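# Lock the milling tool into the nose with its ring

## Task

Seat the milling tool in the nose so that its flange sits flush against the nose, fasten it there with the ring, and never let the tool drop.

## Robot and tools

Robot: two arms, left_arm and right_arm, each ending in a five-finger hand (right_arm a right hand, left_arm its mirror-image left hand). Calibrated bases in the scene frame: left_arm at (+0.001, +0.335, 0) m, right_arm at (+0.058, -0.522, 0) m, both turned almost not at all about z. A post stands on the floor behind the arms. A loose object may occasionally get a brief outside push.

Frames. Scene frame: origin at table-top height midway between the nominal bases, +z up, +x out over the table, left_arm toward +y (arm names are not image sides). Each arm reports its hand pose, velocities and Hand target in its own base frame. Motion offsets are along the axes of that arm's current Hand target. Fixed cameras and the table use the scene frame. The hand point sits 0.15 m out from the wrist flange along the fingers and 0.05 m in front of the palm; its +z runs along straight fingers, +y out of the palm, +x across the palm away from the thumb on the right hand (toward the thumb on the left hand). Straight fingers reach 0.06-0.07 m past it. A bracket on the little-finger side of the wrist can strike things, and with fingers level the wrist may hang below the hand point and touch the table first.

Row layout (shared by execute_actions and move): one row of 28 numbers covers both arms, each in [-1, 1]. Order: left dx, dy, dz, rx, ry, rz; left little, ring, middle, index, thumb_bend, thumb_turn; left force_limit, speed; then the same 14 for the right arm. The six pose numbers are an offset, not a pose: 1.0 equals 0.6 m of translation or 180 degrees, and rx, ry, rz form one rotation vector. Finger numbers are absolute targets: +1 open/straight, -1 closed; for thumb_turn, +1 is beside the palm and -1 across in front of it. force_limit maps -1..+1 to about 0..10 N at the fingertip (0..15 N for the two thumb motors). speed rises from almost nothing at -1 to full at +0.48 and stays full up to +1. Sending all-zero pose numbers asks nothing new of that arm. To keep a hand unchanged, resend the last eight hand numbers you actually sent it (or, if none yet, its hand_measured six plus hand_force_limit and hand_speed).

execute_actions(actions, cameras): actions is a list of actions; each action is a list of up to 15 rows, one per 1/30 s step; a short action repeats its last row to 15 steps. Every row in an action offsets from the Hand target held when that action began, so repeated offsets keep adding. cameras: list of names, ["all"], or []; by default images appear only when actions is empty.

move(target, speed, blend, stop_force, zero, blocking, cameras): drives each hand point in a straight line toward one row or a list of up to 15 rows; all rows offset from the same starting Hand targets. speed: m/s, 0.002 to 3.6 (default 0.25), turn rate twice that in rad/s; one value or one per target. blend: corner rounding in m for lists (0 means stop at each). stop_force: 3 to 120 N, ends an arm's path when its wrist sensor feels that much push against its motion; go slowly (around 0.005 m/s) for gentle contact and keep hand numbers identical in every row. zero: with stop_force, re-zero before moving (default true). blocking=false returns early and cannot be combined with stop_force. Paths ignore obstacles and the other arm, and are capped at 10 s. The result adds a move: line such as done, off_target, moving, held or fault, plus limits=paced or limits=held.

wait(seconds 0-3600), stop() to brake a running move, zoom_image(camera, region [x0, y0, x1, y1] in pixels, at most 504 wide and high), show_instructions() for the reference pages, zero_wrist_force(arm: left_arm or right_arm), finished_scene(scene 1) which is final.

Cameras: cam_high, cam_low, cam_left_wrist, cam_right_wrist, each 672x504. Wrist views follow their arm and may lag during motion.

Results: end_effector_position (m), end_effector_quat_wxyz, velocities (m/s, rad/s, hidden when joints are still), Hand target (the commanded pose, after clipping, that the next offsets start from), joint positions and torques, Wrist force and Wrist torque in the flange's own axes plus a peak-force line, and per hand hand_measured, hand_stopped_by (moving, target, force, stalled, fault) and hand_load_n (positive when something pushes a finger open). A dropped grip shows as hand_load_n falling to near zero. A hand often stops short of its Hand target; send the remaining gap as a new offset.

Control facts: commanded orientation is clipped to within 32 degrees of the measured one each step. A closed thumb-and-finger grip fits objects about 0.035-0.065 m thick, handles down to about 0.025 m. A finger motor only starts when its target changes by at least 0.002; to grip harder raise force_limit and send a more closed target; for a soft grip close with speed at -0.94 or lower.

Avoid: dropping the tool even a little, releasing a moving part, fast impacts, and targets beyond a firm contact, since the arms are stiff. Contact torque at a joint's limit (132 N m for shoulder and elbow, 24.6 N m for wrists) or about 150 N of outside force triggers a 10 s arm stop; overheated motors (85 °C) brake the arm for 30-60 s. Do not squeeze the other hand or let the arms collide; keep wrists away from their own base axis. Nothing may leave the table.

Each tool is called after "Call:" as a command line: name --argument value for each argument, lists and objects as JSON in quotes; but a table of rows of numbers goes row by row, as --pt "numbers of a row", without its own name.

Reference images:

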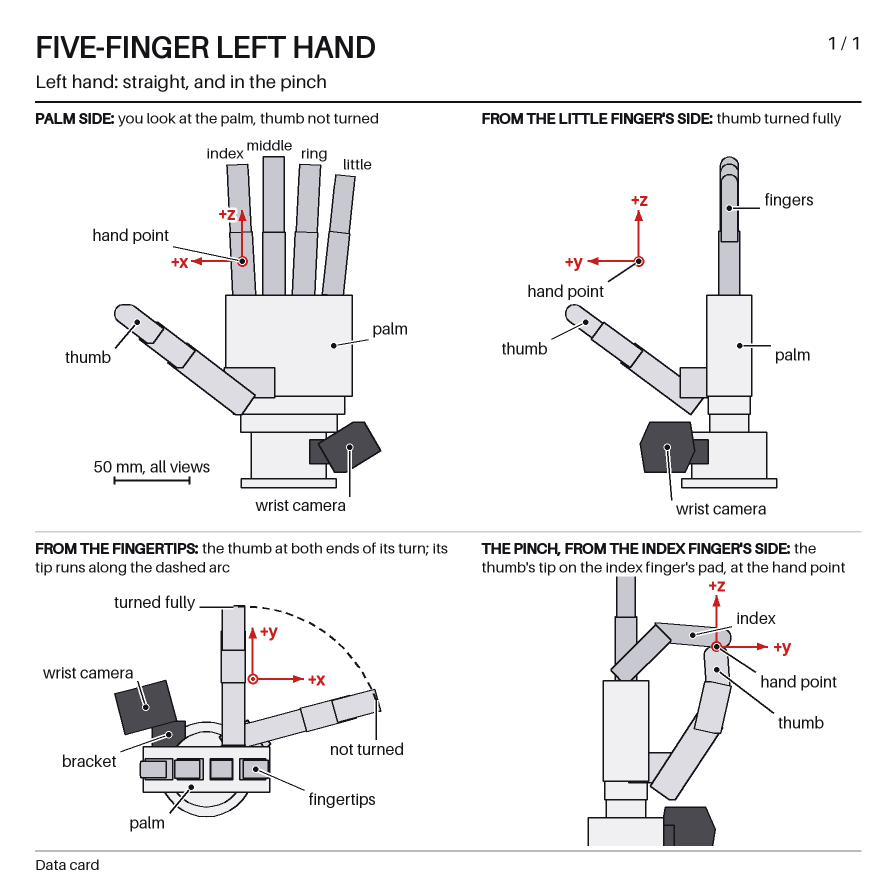

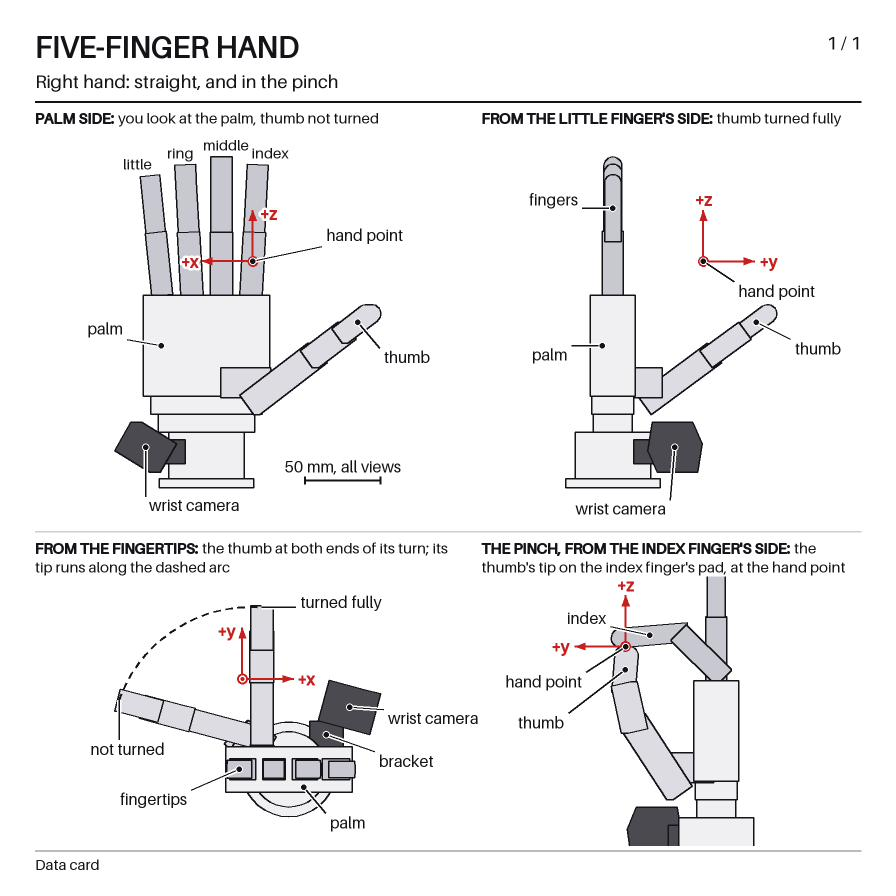

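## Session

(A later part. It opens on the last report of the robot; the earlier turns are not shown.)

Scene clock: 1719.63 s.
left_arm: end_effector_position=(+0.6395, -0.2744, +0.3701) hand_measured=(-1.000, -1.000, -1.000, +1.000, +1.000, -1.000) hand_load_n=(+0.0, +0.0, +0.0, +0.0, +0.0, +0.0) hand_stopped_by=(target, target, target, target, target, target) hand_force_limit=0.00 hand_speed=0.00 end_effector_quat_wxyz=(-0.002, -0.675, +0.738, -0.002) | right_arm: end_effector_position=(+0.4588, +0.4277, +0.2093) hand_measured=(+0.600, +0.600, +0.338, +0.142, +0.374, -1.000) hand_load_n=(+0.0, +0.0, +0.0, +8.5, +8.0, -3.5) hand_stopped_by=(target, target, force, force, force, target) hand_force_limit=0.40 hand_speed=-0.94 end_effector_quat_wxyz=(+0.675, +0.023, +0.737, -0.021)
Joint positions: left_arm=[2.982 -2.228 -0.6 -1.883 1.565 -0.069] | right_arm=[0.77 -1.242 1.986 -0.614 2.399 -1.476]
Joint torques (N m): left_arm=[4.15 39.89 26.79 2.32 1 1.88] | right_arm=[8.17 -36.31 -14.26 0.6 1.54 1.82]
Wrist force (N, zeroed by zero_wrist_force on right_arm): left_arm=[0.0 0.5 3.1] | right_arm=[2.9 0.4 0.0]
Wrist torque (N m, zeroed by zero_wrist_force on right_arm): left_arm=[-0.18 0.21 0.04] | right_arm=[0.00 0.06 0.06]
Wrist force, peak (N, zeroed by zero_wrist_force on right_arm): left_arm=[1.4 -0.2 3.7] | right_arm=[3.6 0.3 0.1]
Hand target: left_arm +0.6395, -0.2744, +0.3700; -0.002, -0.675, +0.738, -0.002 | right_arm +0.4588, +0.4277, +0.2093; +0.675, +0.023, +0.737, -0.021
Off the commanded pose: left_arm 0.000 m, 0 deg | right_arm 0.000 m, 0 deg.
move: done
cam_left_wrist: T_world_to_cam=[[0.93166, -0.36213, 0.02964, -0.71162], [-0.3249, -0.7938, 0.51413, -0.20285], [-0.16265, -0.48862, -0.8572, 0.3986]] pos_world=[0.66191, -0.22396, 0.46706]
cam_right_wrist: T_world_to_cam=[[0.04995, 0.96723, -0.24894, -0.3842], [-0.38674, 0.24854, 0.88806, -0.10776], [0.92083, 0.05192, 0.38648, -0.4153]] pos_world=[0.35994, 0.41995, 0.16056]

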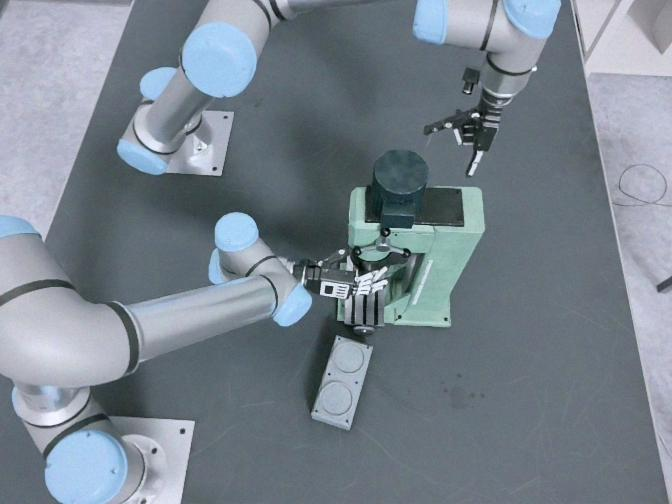

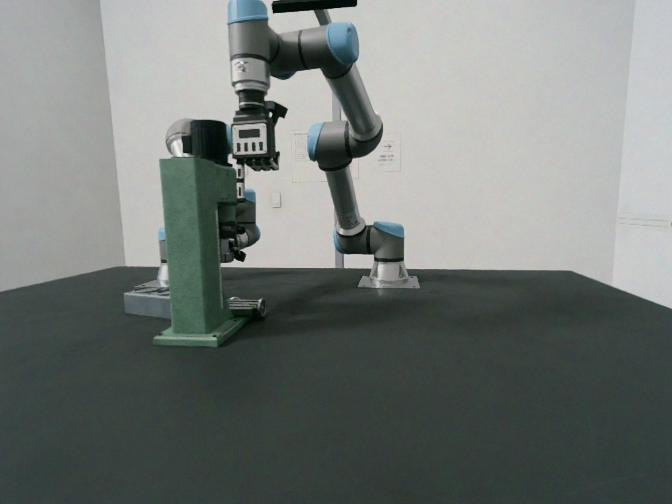

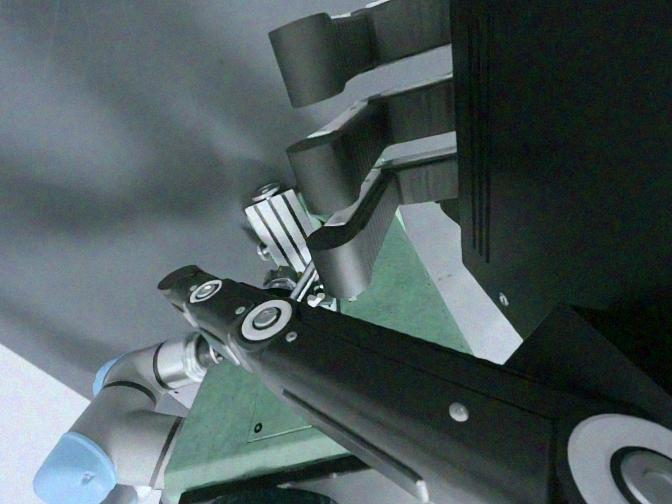

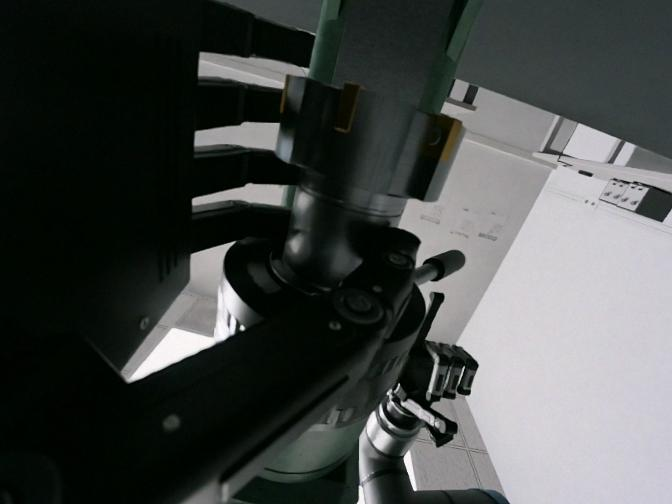

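Call:
move --pt "0.0945 0.039 0 0 0 0 -1 -1 -1 1 1 -1 0 0 0 0 0 0 0 0 0.6 0.6 -0.5 -0.65 -0.65 -1 0.4 -0.94" --pt "0.0945 0.039 0.0667 0 0 0 -1 -1 -1 1 1 -1 0 0 0 0 0 0 0 0 0.6 0.6 -0.5 -0.65 -0.65 -1 0.4 -0.94" --speed 0.05 --stop_force 8 --cameras '["cam_high","cam_low","cam_left_wrist","cam_right_wrist"]'

Call:
zoom_image --camera "cam_right_wrist" --region '[360, 200, 500, 440]'

Call:
zoom_image --camera "cam_low" --region '[190, 120, 290, 270]'

Call:
zoom_image --camera "cam_high" --region '[360, 100, 520, 260]'

Scene clock: 1759.67 s.
left_arm: end_effector_position=(+0.6111, -0.3290, +0.3303) hand_measured=(-1.000, -1.000, -1.000, +1.000, +1.000, -1.000) hand_load_n=(+0.0, +0.0, +0.0, +0.0, +0.0, +0.0) hand_stopped_by=(target, target, target, target, target, target) hand_force_limit=0.00 hand_speed=0.00 end_effector_quat_wxyz=(-0.002, -0.675, +0.738, -0.002) | right_arm: end_effector_position=(+0.4588, +0.4277, +0.2093) hand_measured=(+0.600, +0.600, +0.338, +0.142, +0.374, -1.000) hand_load_n=(+0.0, +0.0, +0.0, +9.0, +8.0, -3.5) hand_stopped_by=(target, target, force, force, force, target) hand_force_limit=0.40 hand_speed=-0.94 end_effector_quat_wxyz=(+0.675, +0.023, +0.737, -0.021)
Joint positions: left_arm=[2.901 -2.171 -0.799 -1.74 1.565 -0.15] | right_arm=[0.77 -1.242 1.986 -0.614 2.399 -1.476]
Joint torques (N m): left_arm=[-7.56 35.17 15.6 3.56 -1.24 -2.01] | right_arm=[7.89 -36.1 -15.44 0.56 1.43 1.72]
Wrist force (N, zeroed by zero_wrist_force on right_arm): left_arm=[0.6 0.6 3.3] | right_arm=[2.6 0.1 -0.1]
Wrist torque (N m, zeroed by zero_wrist_force on right_arm): left_arm=[-0.18 0.10 0.05] | right_arm=[-0.04 0.09 0.03]
Wrist force, peak (N, zeroed by zero_wrist_force on right_arm): left_arm=[0.8 0.4 3.9] | right_arm=[3.6 0.6 0.1]
Hand target: left_arm +0.6111, -0.3290, +0.3303; -0.002, -0.675, +0.738, -0.002 | right_arm +0.4588, +0.4277, +0.2093; +0.675, +0.023, +0.737, -0.021
Off the commanded pose: left_arm 0.000 m, 0 deg | right_arm 0.000 m, 0 deg.
move: done
cam_left_wrist: T_world_to_cam=[[0.93161, -0.36224, 0.02971, -0.70379], [-0.32503, -0.79375, 0.51412, -0.23492], [-0.16265, -0.48862, -0.8572, 0.33327]] pos_world=[0.63351, -0.27857, 0.42736]
cam_right_wrist: T_world_to_cam=[[0.04995, 0.96723, -0.24894, -0.3842], [-0.38674, 0.24854, 0.88806, -0.10776], [0.92083, 0.05192, 0.38648, -0.4153]] pos_world=[0.35994, 0.41995, 0.16056]

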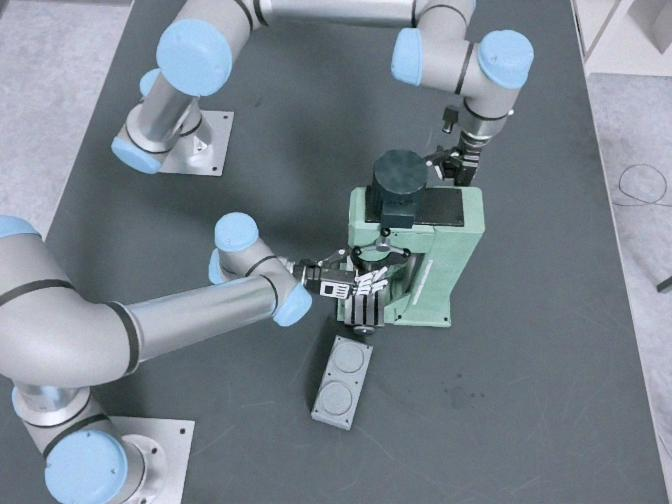

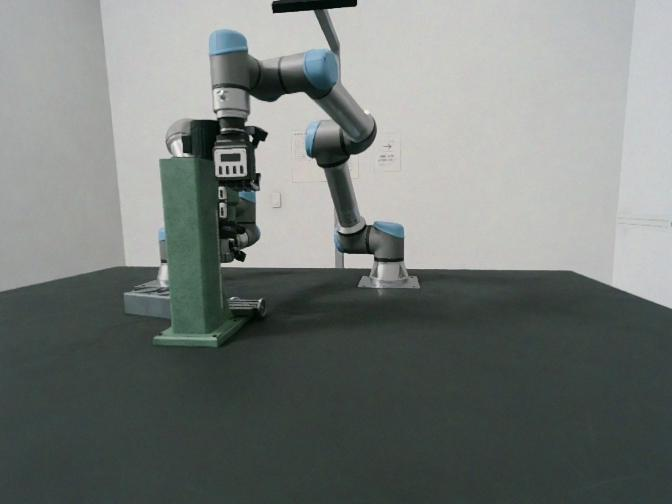

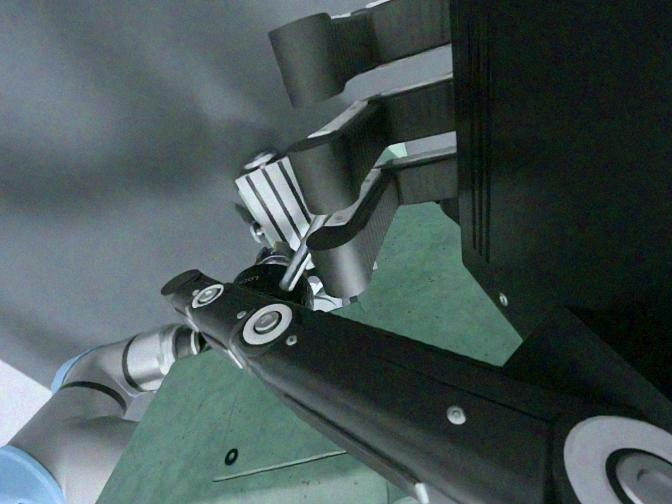

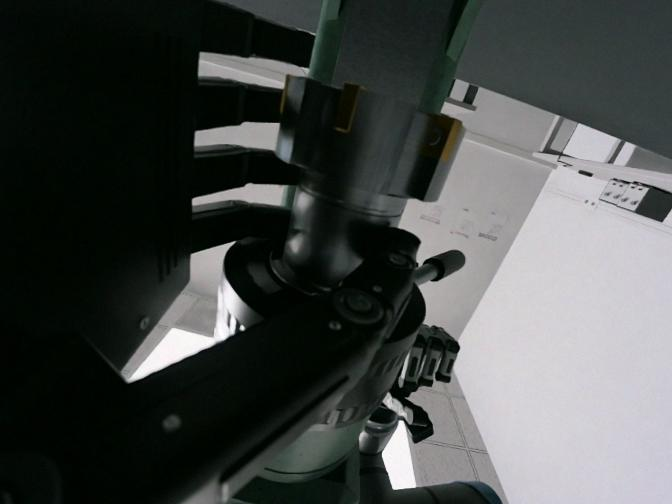

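Scaled by 2.100 from the camera's image (finer frame: 960x720).

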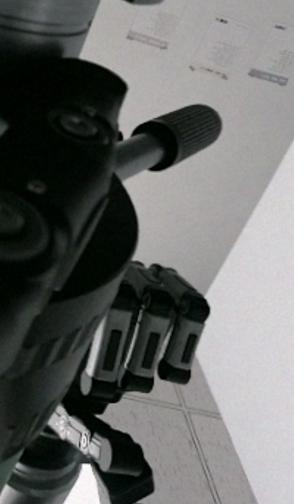

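Scaled by 3.360 from the camera's image (finer frame: 960x720).

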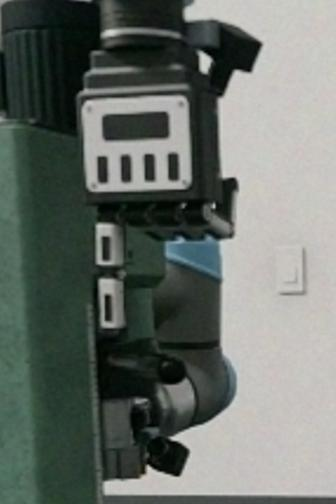

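Scaled by 3.150 from the camera's image (finer frame: 960x720).

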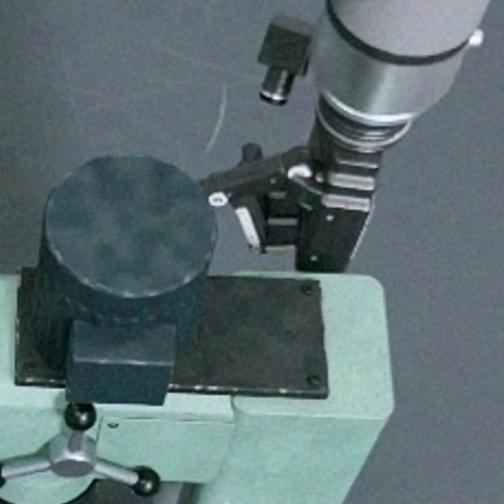

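Call:
move --target '[0,0,0.075,0,0,0, -1,-1,-1,1,1,-1,0,0, 0,0,0,0,0,0, 0.6,0.6,-0.5,-0.65,-0.65,-1,0.4,-0.94]' --speed 0.04 --stop_force 6 --cameras '["cam_high","cam_low","cam_left_wrist","cam_right_wrist"]'

Call:
zoom_image --camera "cam_right_wrist" --region '[360, 200, 500, 440]'

Call:
zoom_image --camera "cam_low" --region '[190, 120, 290, 270]'

Scene clock: 1772.43 s.
left_arm: end_effector_position=(+0.6112, -0.3293, +0.2853) hand_measured=(-1.000, -1.000, -1.000, +1.000, +1.000, -1.000) hand_load_n=(+0.0, +0.0, +0.0, +0.0, +0.0, +0.0) hand_stopped_by=(target, target, target, target, target, target) hand_force_limit=0.00 hand_speed=0.00 end_effector_quat_wxyz=(-0.002, -0.675, +0.738, -0.002) | right_arm: end_effector_position=(+0.4588, +0.4277, +0.2093) hand_measured=(+0.600, +0.600, +0.338, +0.142, +0.374, -1.000) hand_load_n=(+0.0, +0.5, +0.0, +8.5, +8.0, -3.5) hand_stopped_by=(target, target, force, force, force, target) hand_force_limit=0.40 hand_speed=-0.94 end_effector_quat_wxyz=(+0.675, +0.023, +0.737, -0.021)
Joint positions: left_arm=[2.901 -2.156 -0.938 -1.616 1.565 -0.151] | right_arm=[0.77 -1.242 1.986 -0.614 2.399 -1.476]
Joint torques (N m): left_arm=[-7.71 46.4 29.22 2.07 0.25 -1.92] | right_arm=[7.87 -35.94 -15.45 0.48 1.47 1.84]
Wrist force (N, zeroed by zero_wrist_force on right_arm): left_arm=[0.4 0.3 2.4] | right_arm=[3.3 0.4 0.0]
Wrist torque (N m, zeroed by zero_wrist_force on right_arm): left_arm=[-0.19 0.09 0.05] | right_arm=[-0.01 0.06 0.05]
Wrist force, peak (N, zeroed by zero_wrist_force on right_arm): left_arm=[1.1 0.6 3.6] | right_arm=[3.6 0.4 0.1]
Hand target: left_arm +0.6112, -0.3293, +0.2853; -0.002, -0.675, +0.738, -0.002 | right_arm +0.4588, +0.4277, +0.2093; +0.675, +0.023, +0.737, -0.021
Off the commanded pose: left_arm 0.000 m, 0 deg | right_arm 0.000 m, 0 deg.
move: done
cam_left_wrist: T_world_to_cam=[[0.93161, -0.36224, 0.02971, -0.70252], [-0.32503, -0.79375, 0.51412, -0.21194], [-0.16265, -0.48862, -0.8572, 0.29459]] pos_world=[0.63351, -0.27876, 0.38236]
cam_right_wrist: T_world_to_cam=[[0.04995, 0.96723, -0.24894, -0.3842], [-0.38674, 0.24854, 0.88806, -0.10776], [0.92083, 0.05192, 0.38648, -0.4153]] pos_world=[0.35994, 0.41995, 0.16056]

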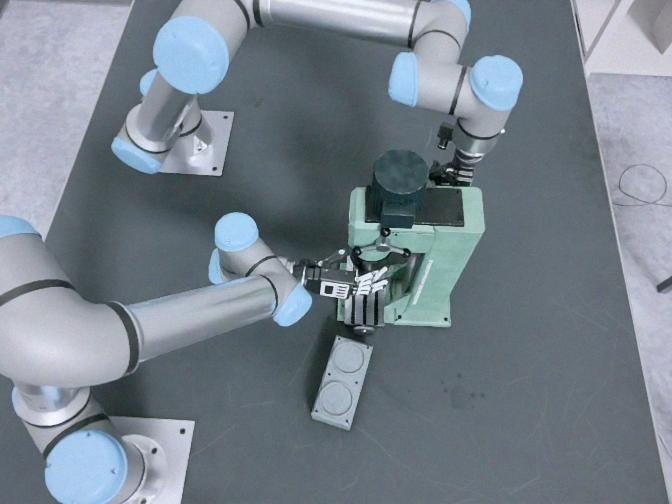

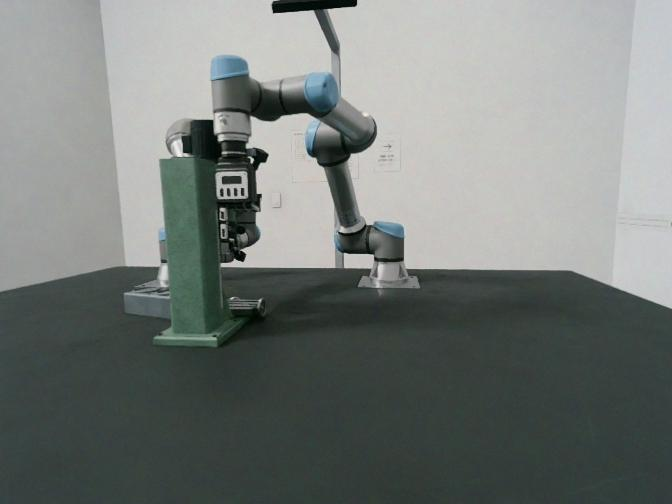

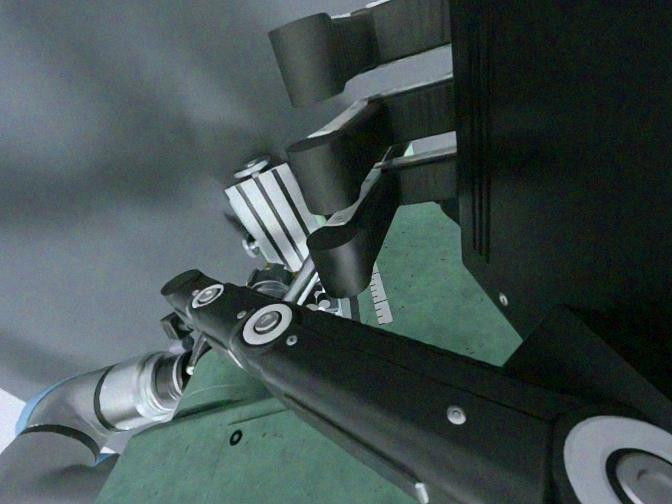

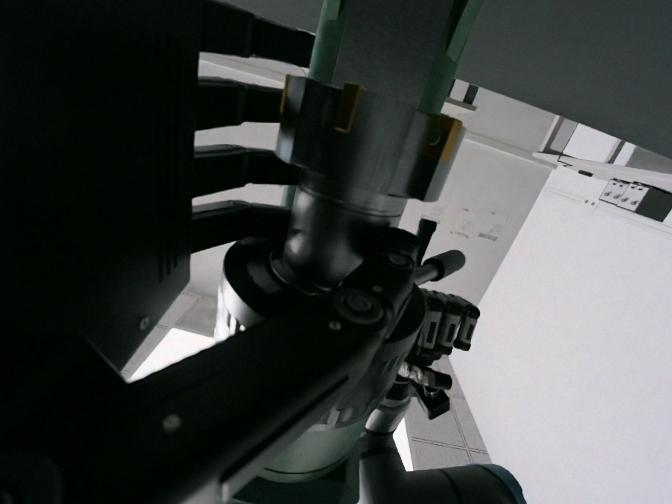

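Scaled by 2.100 from the camera's image (finer frame: 960x720).

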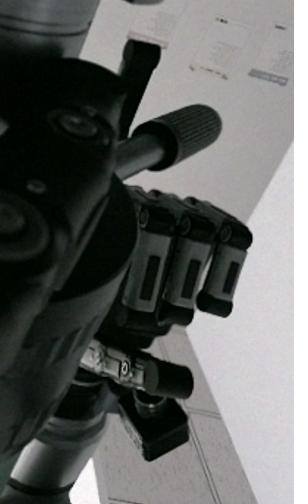

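Scaled by 3.360 from the camera's image (finer frame: 960x720).

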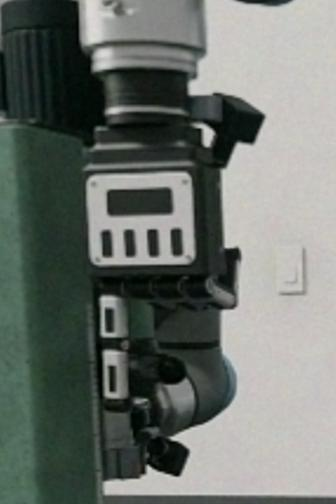

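Call:
zero_wrist_force --arm "left_arm"

Call:
move --target '[-0.0218,0.0338,0,0,0,0, -1,-1,-1,1,1,-1,0,0, 0,0,0,0,0,0, 0.6,0.6,-0.5,-0.65,-0.65,-1,0.4,-0.94]' --speed 0.02 --stop_force 3 --cameras '["cam_low","cam_right_wrist","cam_left_wrist"]'

Call:
zoom_image --camera "cam_right_wrist" --region '[360, 200, 500, 440]'

Wrist force sensor zeroed.

Scene clock: 1785.07 s.
left_arm: end_effector_position=(+0.5922, -0.3144, +0.2852) hand_measured=(-1.000, -1.000, -1.000, +1.000, +1.000, -1.000) hand_load_n=(+0.0, +0.0, +0.0, +0.0, +0.0, +0.0) hand_stopped_by=(target, target, target, target, target, target) hand_force_limit=0.00 hand_speed=0.00 end_effector_quat_wxyz=(-0.002, -0.675, +0.738, -0.002) | right_arm: end_effector_position=(+0.4588, +0.4277, +0.2093) hand_measured=(+0.600, +0.600, +0.338, +0.142, +0.374, -1.000) hand_load_n=(+0.0, +0.5, +0.0, +8.5, +8.5, -3.5) hand_stopped_by=(target, target, force, force, force, target) hand_force_limit=0.40 hand_speed=-0.94 end_effector_quat_wxyz=(+0.675, +0.023, +0.737, -0.021)
Joint positions: left_arm=[2.915 -2.089 -1.043 -1.578 1.565 -0.137] | right_arm=[0.77 -1.242 1.986 -0.614 2.399 -1.476]
Joint torques (N m): left_arm=[-7.74 32.2 28.54 0.65 -1.26 -1.77] | right_arm=[8.09 -36.32 -16.03 0.41 1.33 1.75]
Wrist force (N, zeroed by zero_wrist_force): left_arm=[0.6 0.3 0.2] | right_arm=[2.8 0.5 0.0]
Wrist torque (N m, zeroed by zero_wrist_force): left_arm=[0.03 -0.02 -0.06] | right_arm=[0.01 0.07 0.05]
Wrist force, peak (N, zeroed by zero_wrist_force): left_arm=[0.8 -0.7 -0.2] | right_arm=[3.6 0.5 -0.1]
Hand target: left_arm +0.5922, -0.3144, +0.2852; -0.002, -0.675, +0.738, -0.002 | right_arm +0.4588, +0.4277, +0.2093; +0.675, +0.023, +0.737, -0.021
Off the commanded pose: left_arm 0.000 m, 0 deg | right_arm 0.000 m, 0 deg.
move: done
cam_left_wrist: T_world_to_cam=[[0.93161, -0.36223, 0.02971, -0.67946], [-0.32502, -0.79372, 0.51417, -0.20633], [-0.16267, -0.48866, -0.85718, 0.29864]] pos_world=[0.61451, -0.26397, 0.38226]
cam_right_wrist: T_world_to_cam=[[0.04995, 0.96723, -0.24894, -0.3842], [-0.38674, 0.24854, 0.88806, -0.10776], [0.92083, 0.05192, 0.38648, -0.4153]] pos_world=[0.35994, 0.41995, 0.16056]
Images, in order (width x height): cam_low 672x504, cam_left_wrist 672x504, cam_right_wrist 672x504.

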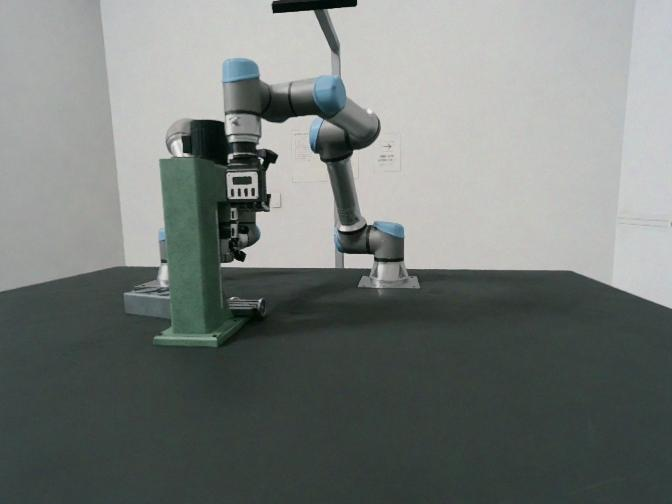

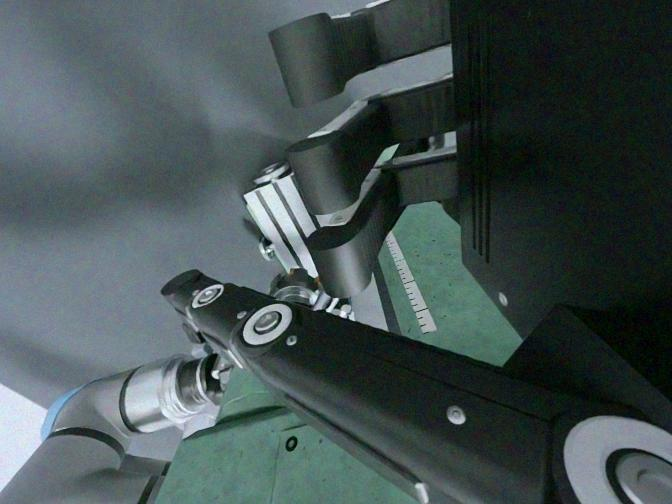

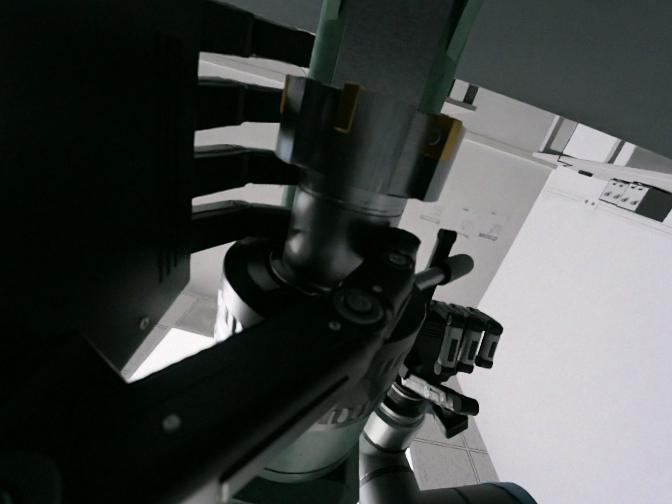

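Scaled by 2.100 from the camera's image (finer frame: 960x720).

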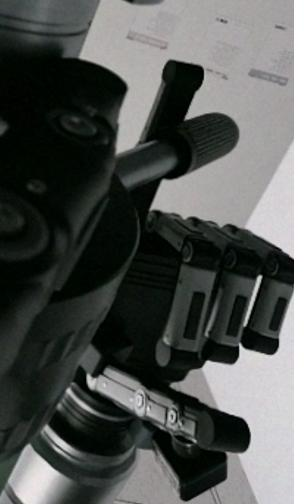

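Call:
move --pt "-0.0312 0.034 0 0 0 0 -1 -1 -1 1 1 -1 0 0 0 0 0 0 0 0 0.6 0.6 -0.5 -0.65 -0.65 -1 0.4 -0.94" --pt "-0.0528 0.0662 0 0 0 0 -1 -1 -1 1 1 -1 0 0 0 0 0 0 0 0 0.6 0.6 -0.5 -0.65 -0.65 -1 0.4 -0.94" --pt "-0.0678 0.0965 0 0 0 0 -1 -1 -1 1 1 -1 0 0 0 0 0 0 0 0 0.6 0.6 -0.5 -0.65 -0.65 -1 0.4 -0.94" --pt "-0.0803 0.1328 0 0 0 0 -1 -1 -1 1 1 -1 0 0 0 0 0 0 0 0 0.6 0.6 -0.5 -0.65 -0.65 -1 0.4 -0.94" --speed 0.03 --stop_force 10 --blend 0.01 --cameras '["cam_low","cam_high","cam_right_wrist","cam_left_wrist"]'

Call:
zoom_image --camera "cam_right_wrist" --region '[220, 180, 540, 440]'

Scene clock: 1800.03 s.
left_arm: end_effector_position=(+0.5171, -0.2593, +0.2848) hand_measured=(-1.000, -1.000, -1.000, +1.000, +1.000, -1.000) hand_load_n=(+0.0, +0.0, +0.0, +0.0, +0.0, +0.0) hand_stopped_by=(target, target, target, target, target, target) hand_force_limit=0.00 hand_speed=0.00 end_effector_quat_wxyz=(-0.002, -0.675, +0.738, -0.002) | right_arm: end_effector_position=(+0.4588, +0.4277, +0.2093) hand_measured=(+0.600, +0.600, +0.338, +0.142, +0.374, -1.000) hand_load_n=(+0.0, +0.0, +0.0, +9.0, +8.5, -3.5) hand_stopped_by=(target, target, force, force, force, target) hand_force_limit=0.40 hand_speed=-0.94 end_effector_quat_wxyz=(+0.675, +0.023, +0.737, -0.021)
Joint positions: left_arm=[2.975 -1.857 -1.376 -1.478 1.565 -0.076] | right_arm=[0.77 -1.242 1.986 -0.614 2.399 -1.476]
Joint torques (N m): left_arm=[-7.87 23.88 28.68 0.78 -1.37 -1.75] | right_arm=[7.57 -36.49 -17.03 0.22 1.28 1.82]
Wrist force (N, zeroed by zero_wrist_force): left_arm=[-0.3 0.5 0.1] | right_arm=[3.4 0.3 0.1]
Wrist torque (N m, zeroed by zero_wrist_force): left_arm=[0.02 0.09 -0.14] | right_arm=[-0.01 0.07 0.04]
Wrist force, peak (N, zeroed by zero_wrist_force): left_arm=[1.1 -0.8 1.1] | right_arm=[3.6 0.3 0.0]
Hand target: left_arm +0.5171, -0.2593, +0.2848; -0.002, -0.675, +0.738, -0.002 | right_arm +0.4588, +0.4277, +0.2093; +0.675, +0.023, +0.737, -0.021
Off the commanded pose: left_arm 0.000 m, 0 deg | right_arm 0.000 m, 0 deg.
move: done
cam_left_wrist: T_world_to_cam=[[0.93161, -0.36223, 0.02971, -0.58958], [-0.32502, -0.79372, 0.51417, -0.18669], [-0.16267, -0.48866, -0.85718, 0.31307]] pos_world=[0.53951, -0.20877, 0.38186]
cam_right_wrist: T_world_to_cam=[[0.04995, 0.96723, -0.24894, -0.3842], [-0.38674, 0.24854, 0.88806, -0.10776], [0.92083, 0.05192, 0.38648, -0.4153]] pos_world=[0.35994, 0.41995, 0.16056]

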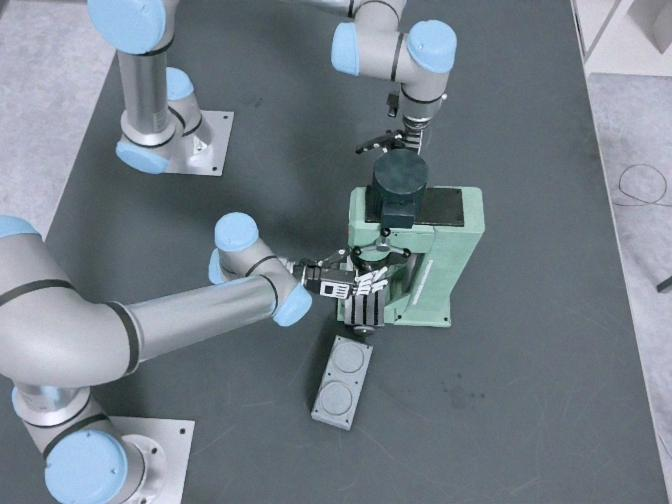

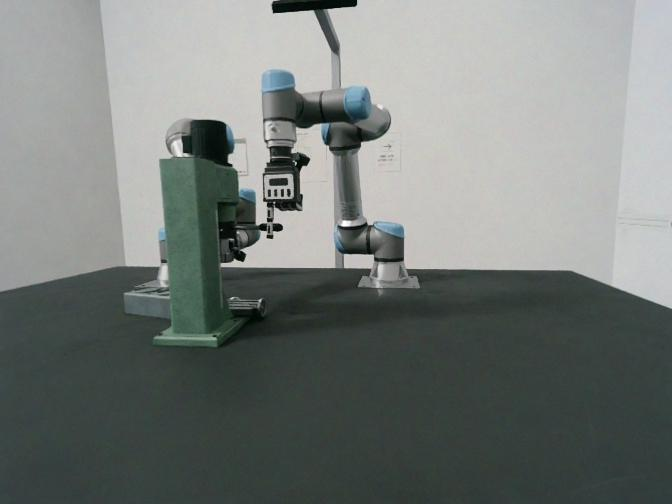

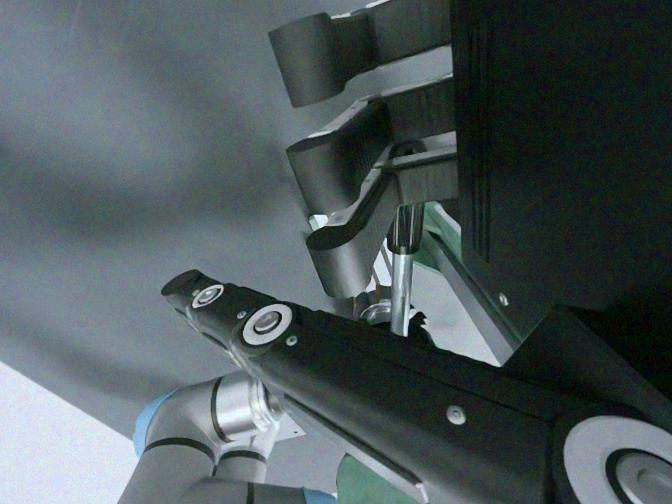

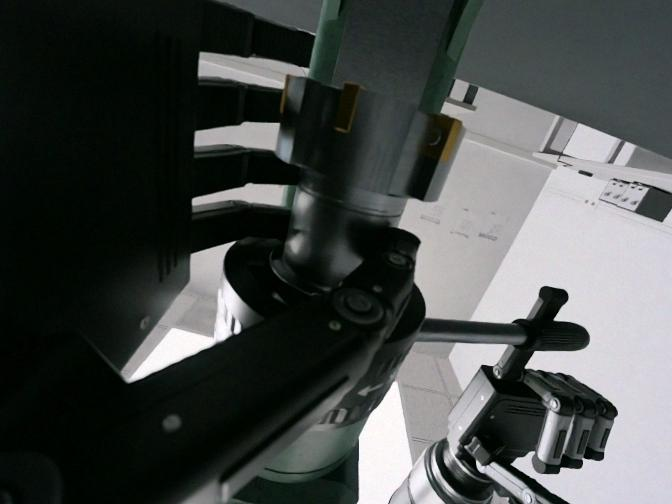

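Scaled by 1.575 from the camera's image (finer frame: 960x720).

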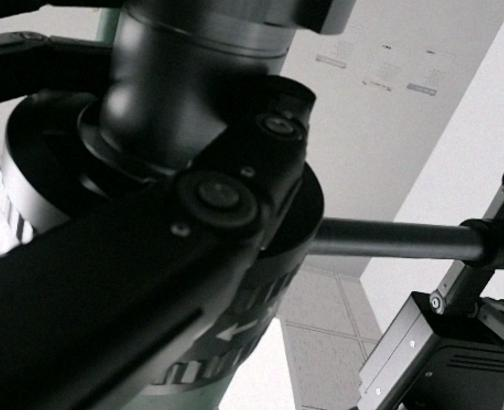

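Call:
move --pt "-0.0073 0.038 0 0 0 0 -1 -1 -1 1 1 -1 0 0 0 0 0 0 0 0 0.6 0.6 -0.5 -0.65 -0.65 -1 0.4 -0.94" --pt "-0.0093 0.0715 0 0 0 0 -1 -1 -1 1 1 -1 0 0 0 0 0 0 0 0 0.6 0.6 -0.5 -0.65 -0.65 -1 0.4 -0.94" --pt "-0.0072 0.1053 0 0 0 0 -1 -1 -1 1 1 -1 0 0 0 0 0 0 0 0 0.6 0.6 -0.5 -0.65 -0.65 -1 0.4 -0.94" --pt "0.0002 0.1433 0 0 0 0 -1 -1 -1 1 1 -1 0 0 0 0 0 0 0 0 0.6 0.6 -0.5 -0.65 -0.65 -1 0.4 -0.94" --pt "0.0128 0.1798 0 0 0 0 -1 -1 -1 1 1 -1 0 0 0 0 0 0 0 0 0.6 0.6 -0.5 -0.65 -0.65 -1 0.4 -0.94" --speed 0.03 --stop_force 7 --blend 0.01 --cameras '["cam_low","cam_high","cam_right_wrist","cam_left_wrist"]'

Call:
zoom_image --camera "cam_right_wrist" --region '[220, 180, 540, 440]'

Scene clock: 1814.73 s.
left_arm: end_effector_position=(+0.4439, -0.2504, +0.2847) hand_measured=(-1.000, -1.000, -1.000, +1.000, +1.000, -1.000) hand_load_n=(+0.0, +0.0, +0.0, +0.0, +0.0, +0.0) hand_stopped_by=(target, target, target, target, target, target) hand_force_limit=0.00 hand_speed=0.00 end_effector_quat_wxyz=(-0.002, -0.675, +0.738, -0.002) | right_arm: end_effector_position=(+0.4588, +0.4277, +0.2093) hand_measured=(+0.600, +0.600, +0.338, +0.142, +0.374, -1.000) hand_load_n=(+0.0, +0.0, +0.0, +7.5, +9.5, -2.0) hand_stopped_by=(target, target, force, force, force, target) hand_force_limit=0.40 hand_speed=-0.94 end_effector_quat_wxyz=(+0.675, +0.023, +0.737, -0.021)
Joint positions: left_arm=[2.969 -1.685 -1.584 -1.441 1.565 -0.083] | right_arm=[0.77 -1.242 1.986 -0.614 2.399 -1.476]
Joint torques (N m): left_arm=[8.7 35.05 12.66 2.54 -2.34 2.51] | right_arm=[1.57 -35.99 -17.41 0.14 1.18 1.14]
Wrist force (N, zeroed by zero_wrist_force): left_arm=[-2.6 -5.0 1.1] | right_arm=[0.2 4.2 -0.8]
Wrist torque (N m, zeroed by zero_wrist_force): left_arm=[0.00 0.08 -0.23] | right_arm=[0.23 0.16 0.08]
Wrist force, peak (N, zeroed by zero_wrist_force): left_arm=[-5.6 -24.4 4.1] | right_arm=[0.5 6.3 -0.6]
Hand target: left_arm +0.4439, -0.2504, +0.2847; -0.002, -0.675, +0.738, -0.002 (not the last commanded pose) | right_arm +0.4588, +0.4277, +0.2093; +0.675, +0.023, +0.737, -0.021
Off the commanded pose: left_arm 0.036 m, 0 deg | right_arm 0.000 m, 0 deg.
move: contact (left_arm); path passed 3 of 5 targets
cam_left_wrist: T_world_to_cam=[[0.93161, -0.36224, 0.02971, -0.51807], [-0.32503, -0.79375, 0.51412, -0.20338], [-0.16265, -0.48862, -0.8572, 0.30542]] pos_world=[0.46621, -0.19986, 0.38176]
cam_right_wrist: T_world_to_cam=[[0.04995, 0.96723, -0.24894, -0.3842], [-0.38674, 0.24854, 0.88806, -0.10776], [0.92083, 0.05192, 0.38648, -0.4153]] pos_world=[0.35994, 0.41995, 0.16056]

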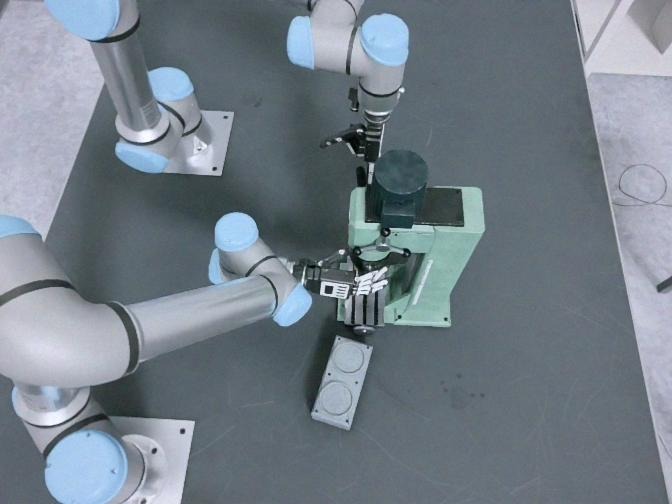

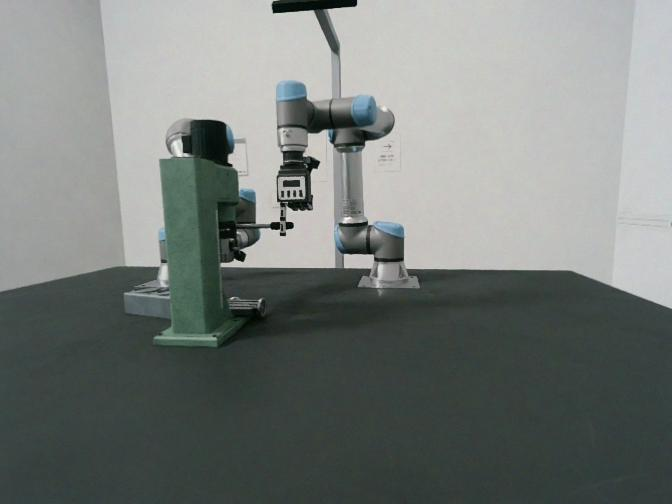

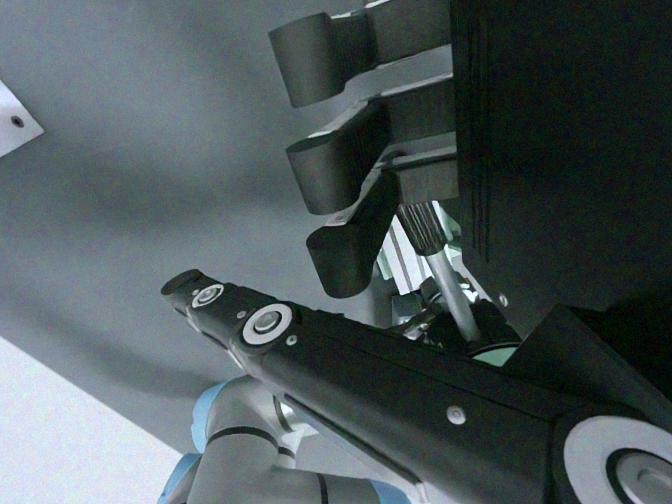

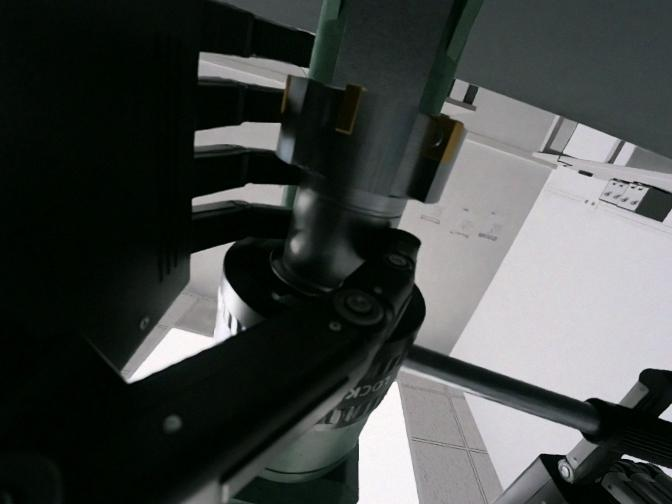

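Scaled by 1.575 from the camera's image (finer frame: 960x720).

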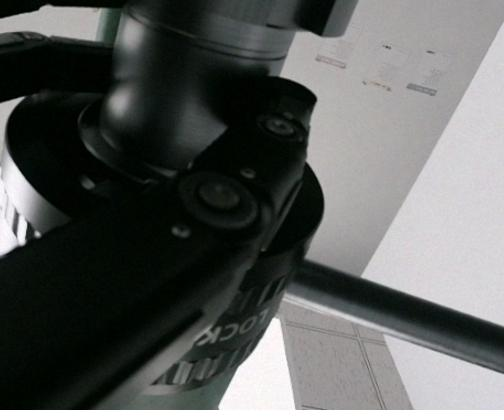

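Call:
execute_actions --actions '[[[0,0,0,0,0,0, -1,-1,-1,1,1,-1,0,0, 0,0,0,0,0,0, 0.6,0.6,0.42,0.22,0.46,-1,0.4,-0.9]]]' --cameras '["cam_low","cam_right_wrist"]'

Call:
zoom_image --camera "cam_right_wrist" --region '[200, 60, 480, 340]'

Scene clock: 1824.97 s.
left_arm: end_effector_position=(+0.4439, -0.2504, +0.2847) hand_measured=(-1.000, -1.000, -1.000, +1.000, +1.000, -1.000) hand_load_n=(+0.0, +0.0, +0.0, +0.0, +0.0, +0.0) hand_stopped_by=(target, target, target, target, target, target) hand_force_limit=0.00 hand_speed=0.00 end_effector_quat_wxyz=(-0.002, -0.675, +0.738, -0.002) | right_arm: end_effector_position=(+0.4588, +0.4277, +0.2093) hand_measured=(+0.600, +0.600, +0.420, +0.220, +0.460, -1.000) hand_load_n=(+0.0, +0.0, +0.0, +0.0, +0.0, -0.5) hand_stopped_by=(target, target, target, target, target, target) hand_force_limit=0.40 hand_speed=-0.90 end_effector_quat_wxyz=(+0.675, +0.023, +0.737, -0.021)
Joint positions: left_arm=[2.969 -1.685 -1.584 -1.441 1.565 -0.083] | right_arm=[0.77 -1.242 1.986 -0.614 2.399 -1.476]
Joint torques (N m): left_arm=[8.42 35.9 12.56 2.41 -1.63 2.5] | right_arm=[-2.86 -36.41 -18.11 0.18 1.25 0.09]
Wrist force (N, zeroed by zero_wrist_force): left_arm=[-2.3 -4.7 0.1] | right_arm=[-0.7 -0.1 -0.5]
Wrist torque (N m, zeroed by zero_wrist_force): left_arm=[0.04 0.04 -0.22] | right_arm=[-0.04 0.18 0.02]
Wrist force, peak (N, zeroed by zero_wrist_force): left_arm=[-2.7 -5.1 1.6] | right_arm=[1.4 5.8 -3.2]
Hand target: left_arm +0.4439, -0.2504, +0.2847; -0.002, -0.675, +0.738, -0.002 | right_arm +0.4588, +0.4277, +0.2093; +0.675, +0.023, +0.737, -0.021
Off the commanded pose: left_arm 0.000 m, 0 deg | right_arm 0.000 m, 0 deg.
cam_right_wrist: T_world_to_cam=[[0.04995, 0.96723, -0.24894, -0.3842], [-0.38674, 0.24854, 0.88806, -0.10776], [0.92083, 0.05192, 0.38648, -0.4153]] pos_world=[0.35994, 0.41995, 0.16056]

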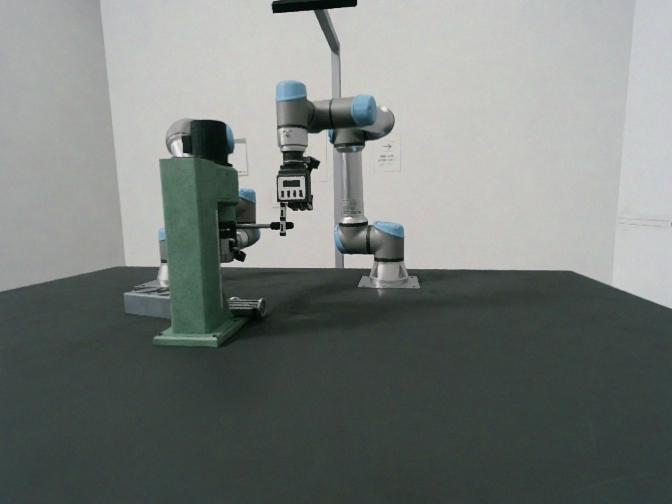

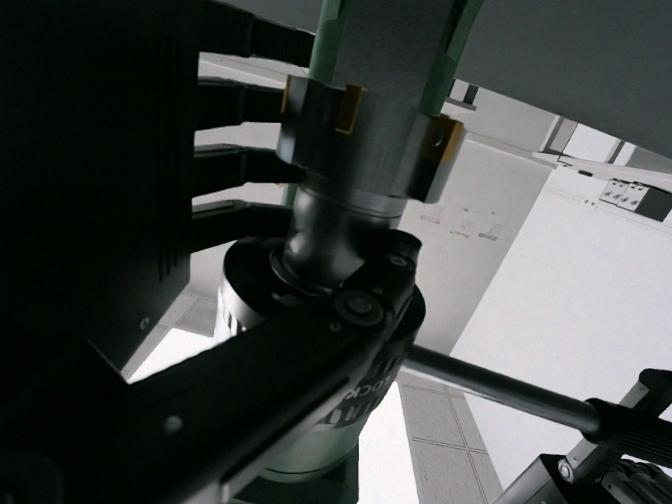

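Scaled by 1.800 from the camera's image (finer frame: 960x720).

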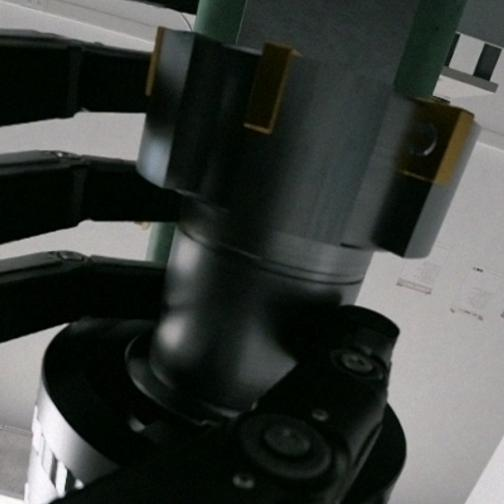

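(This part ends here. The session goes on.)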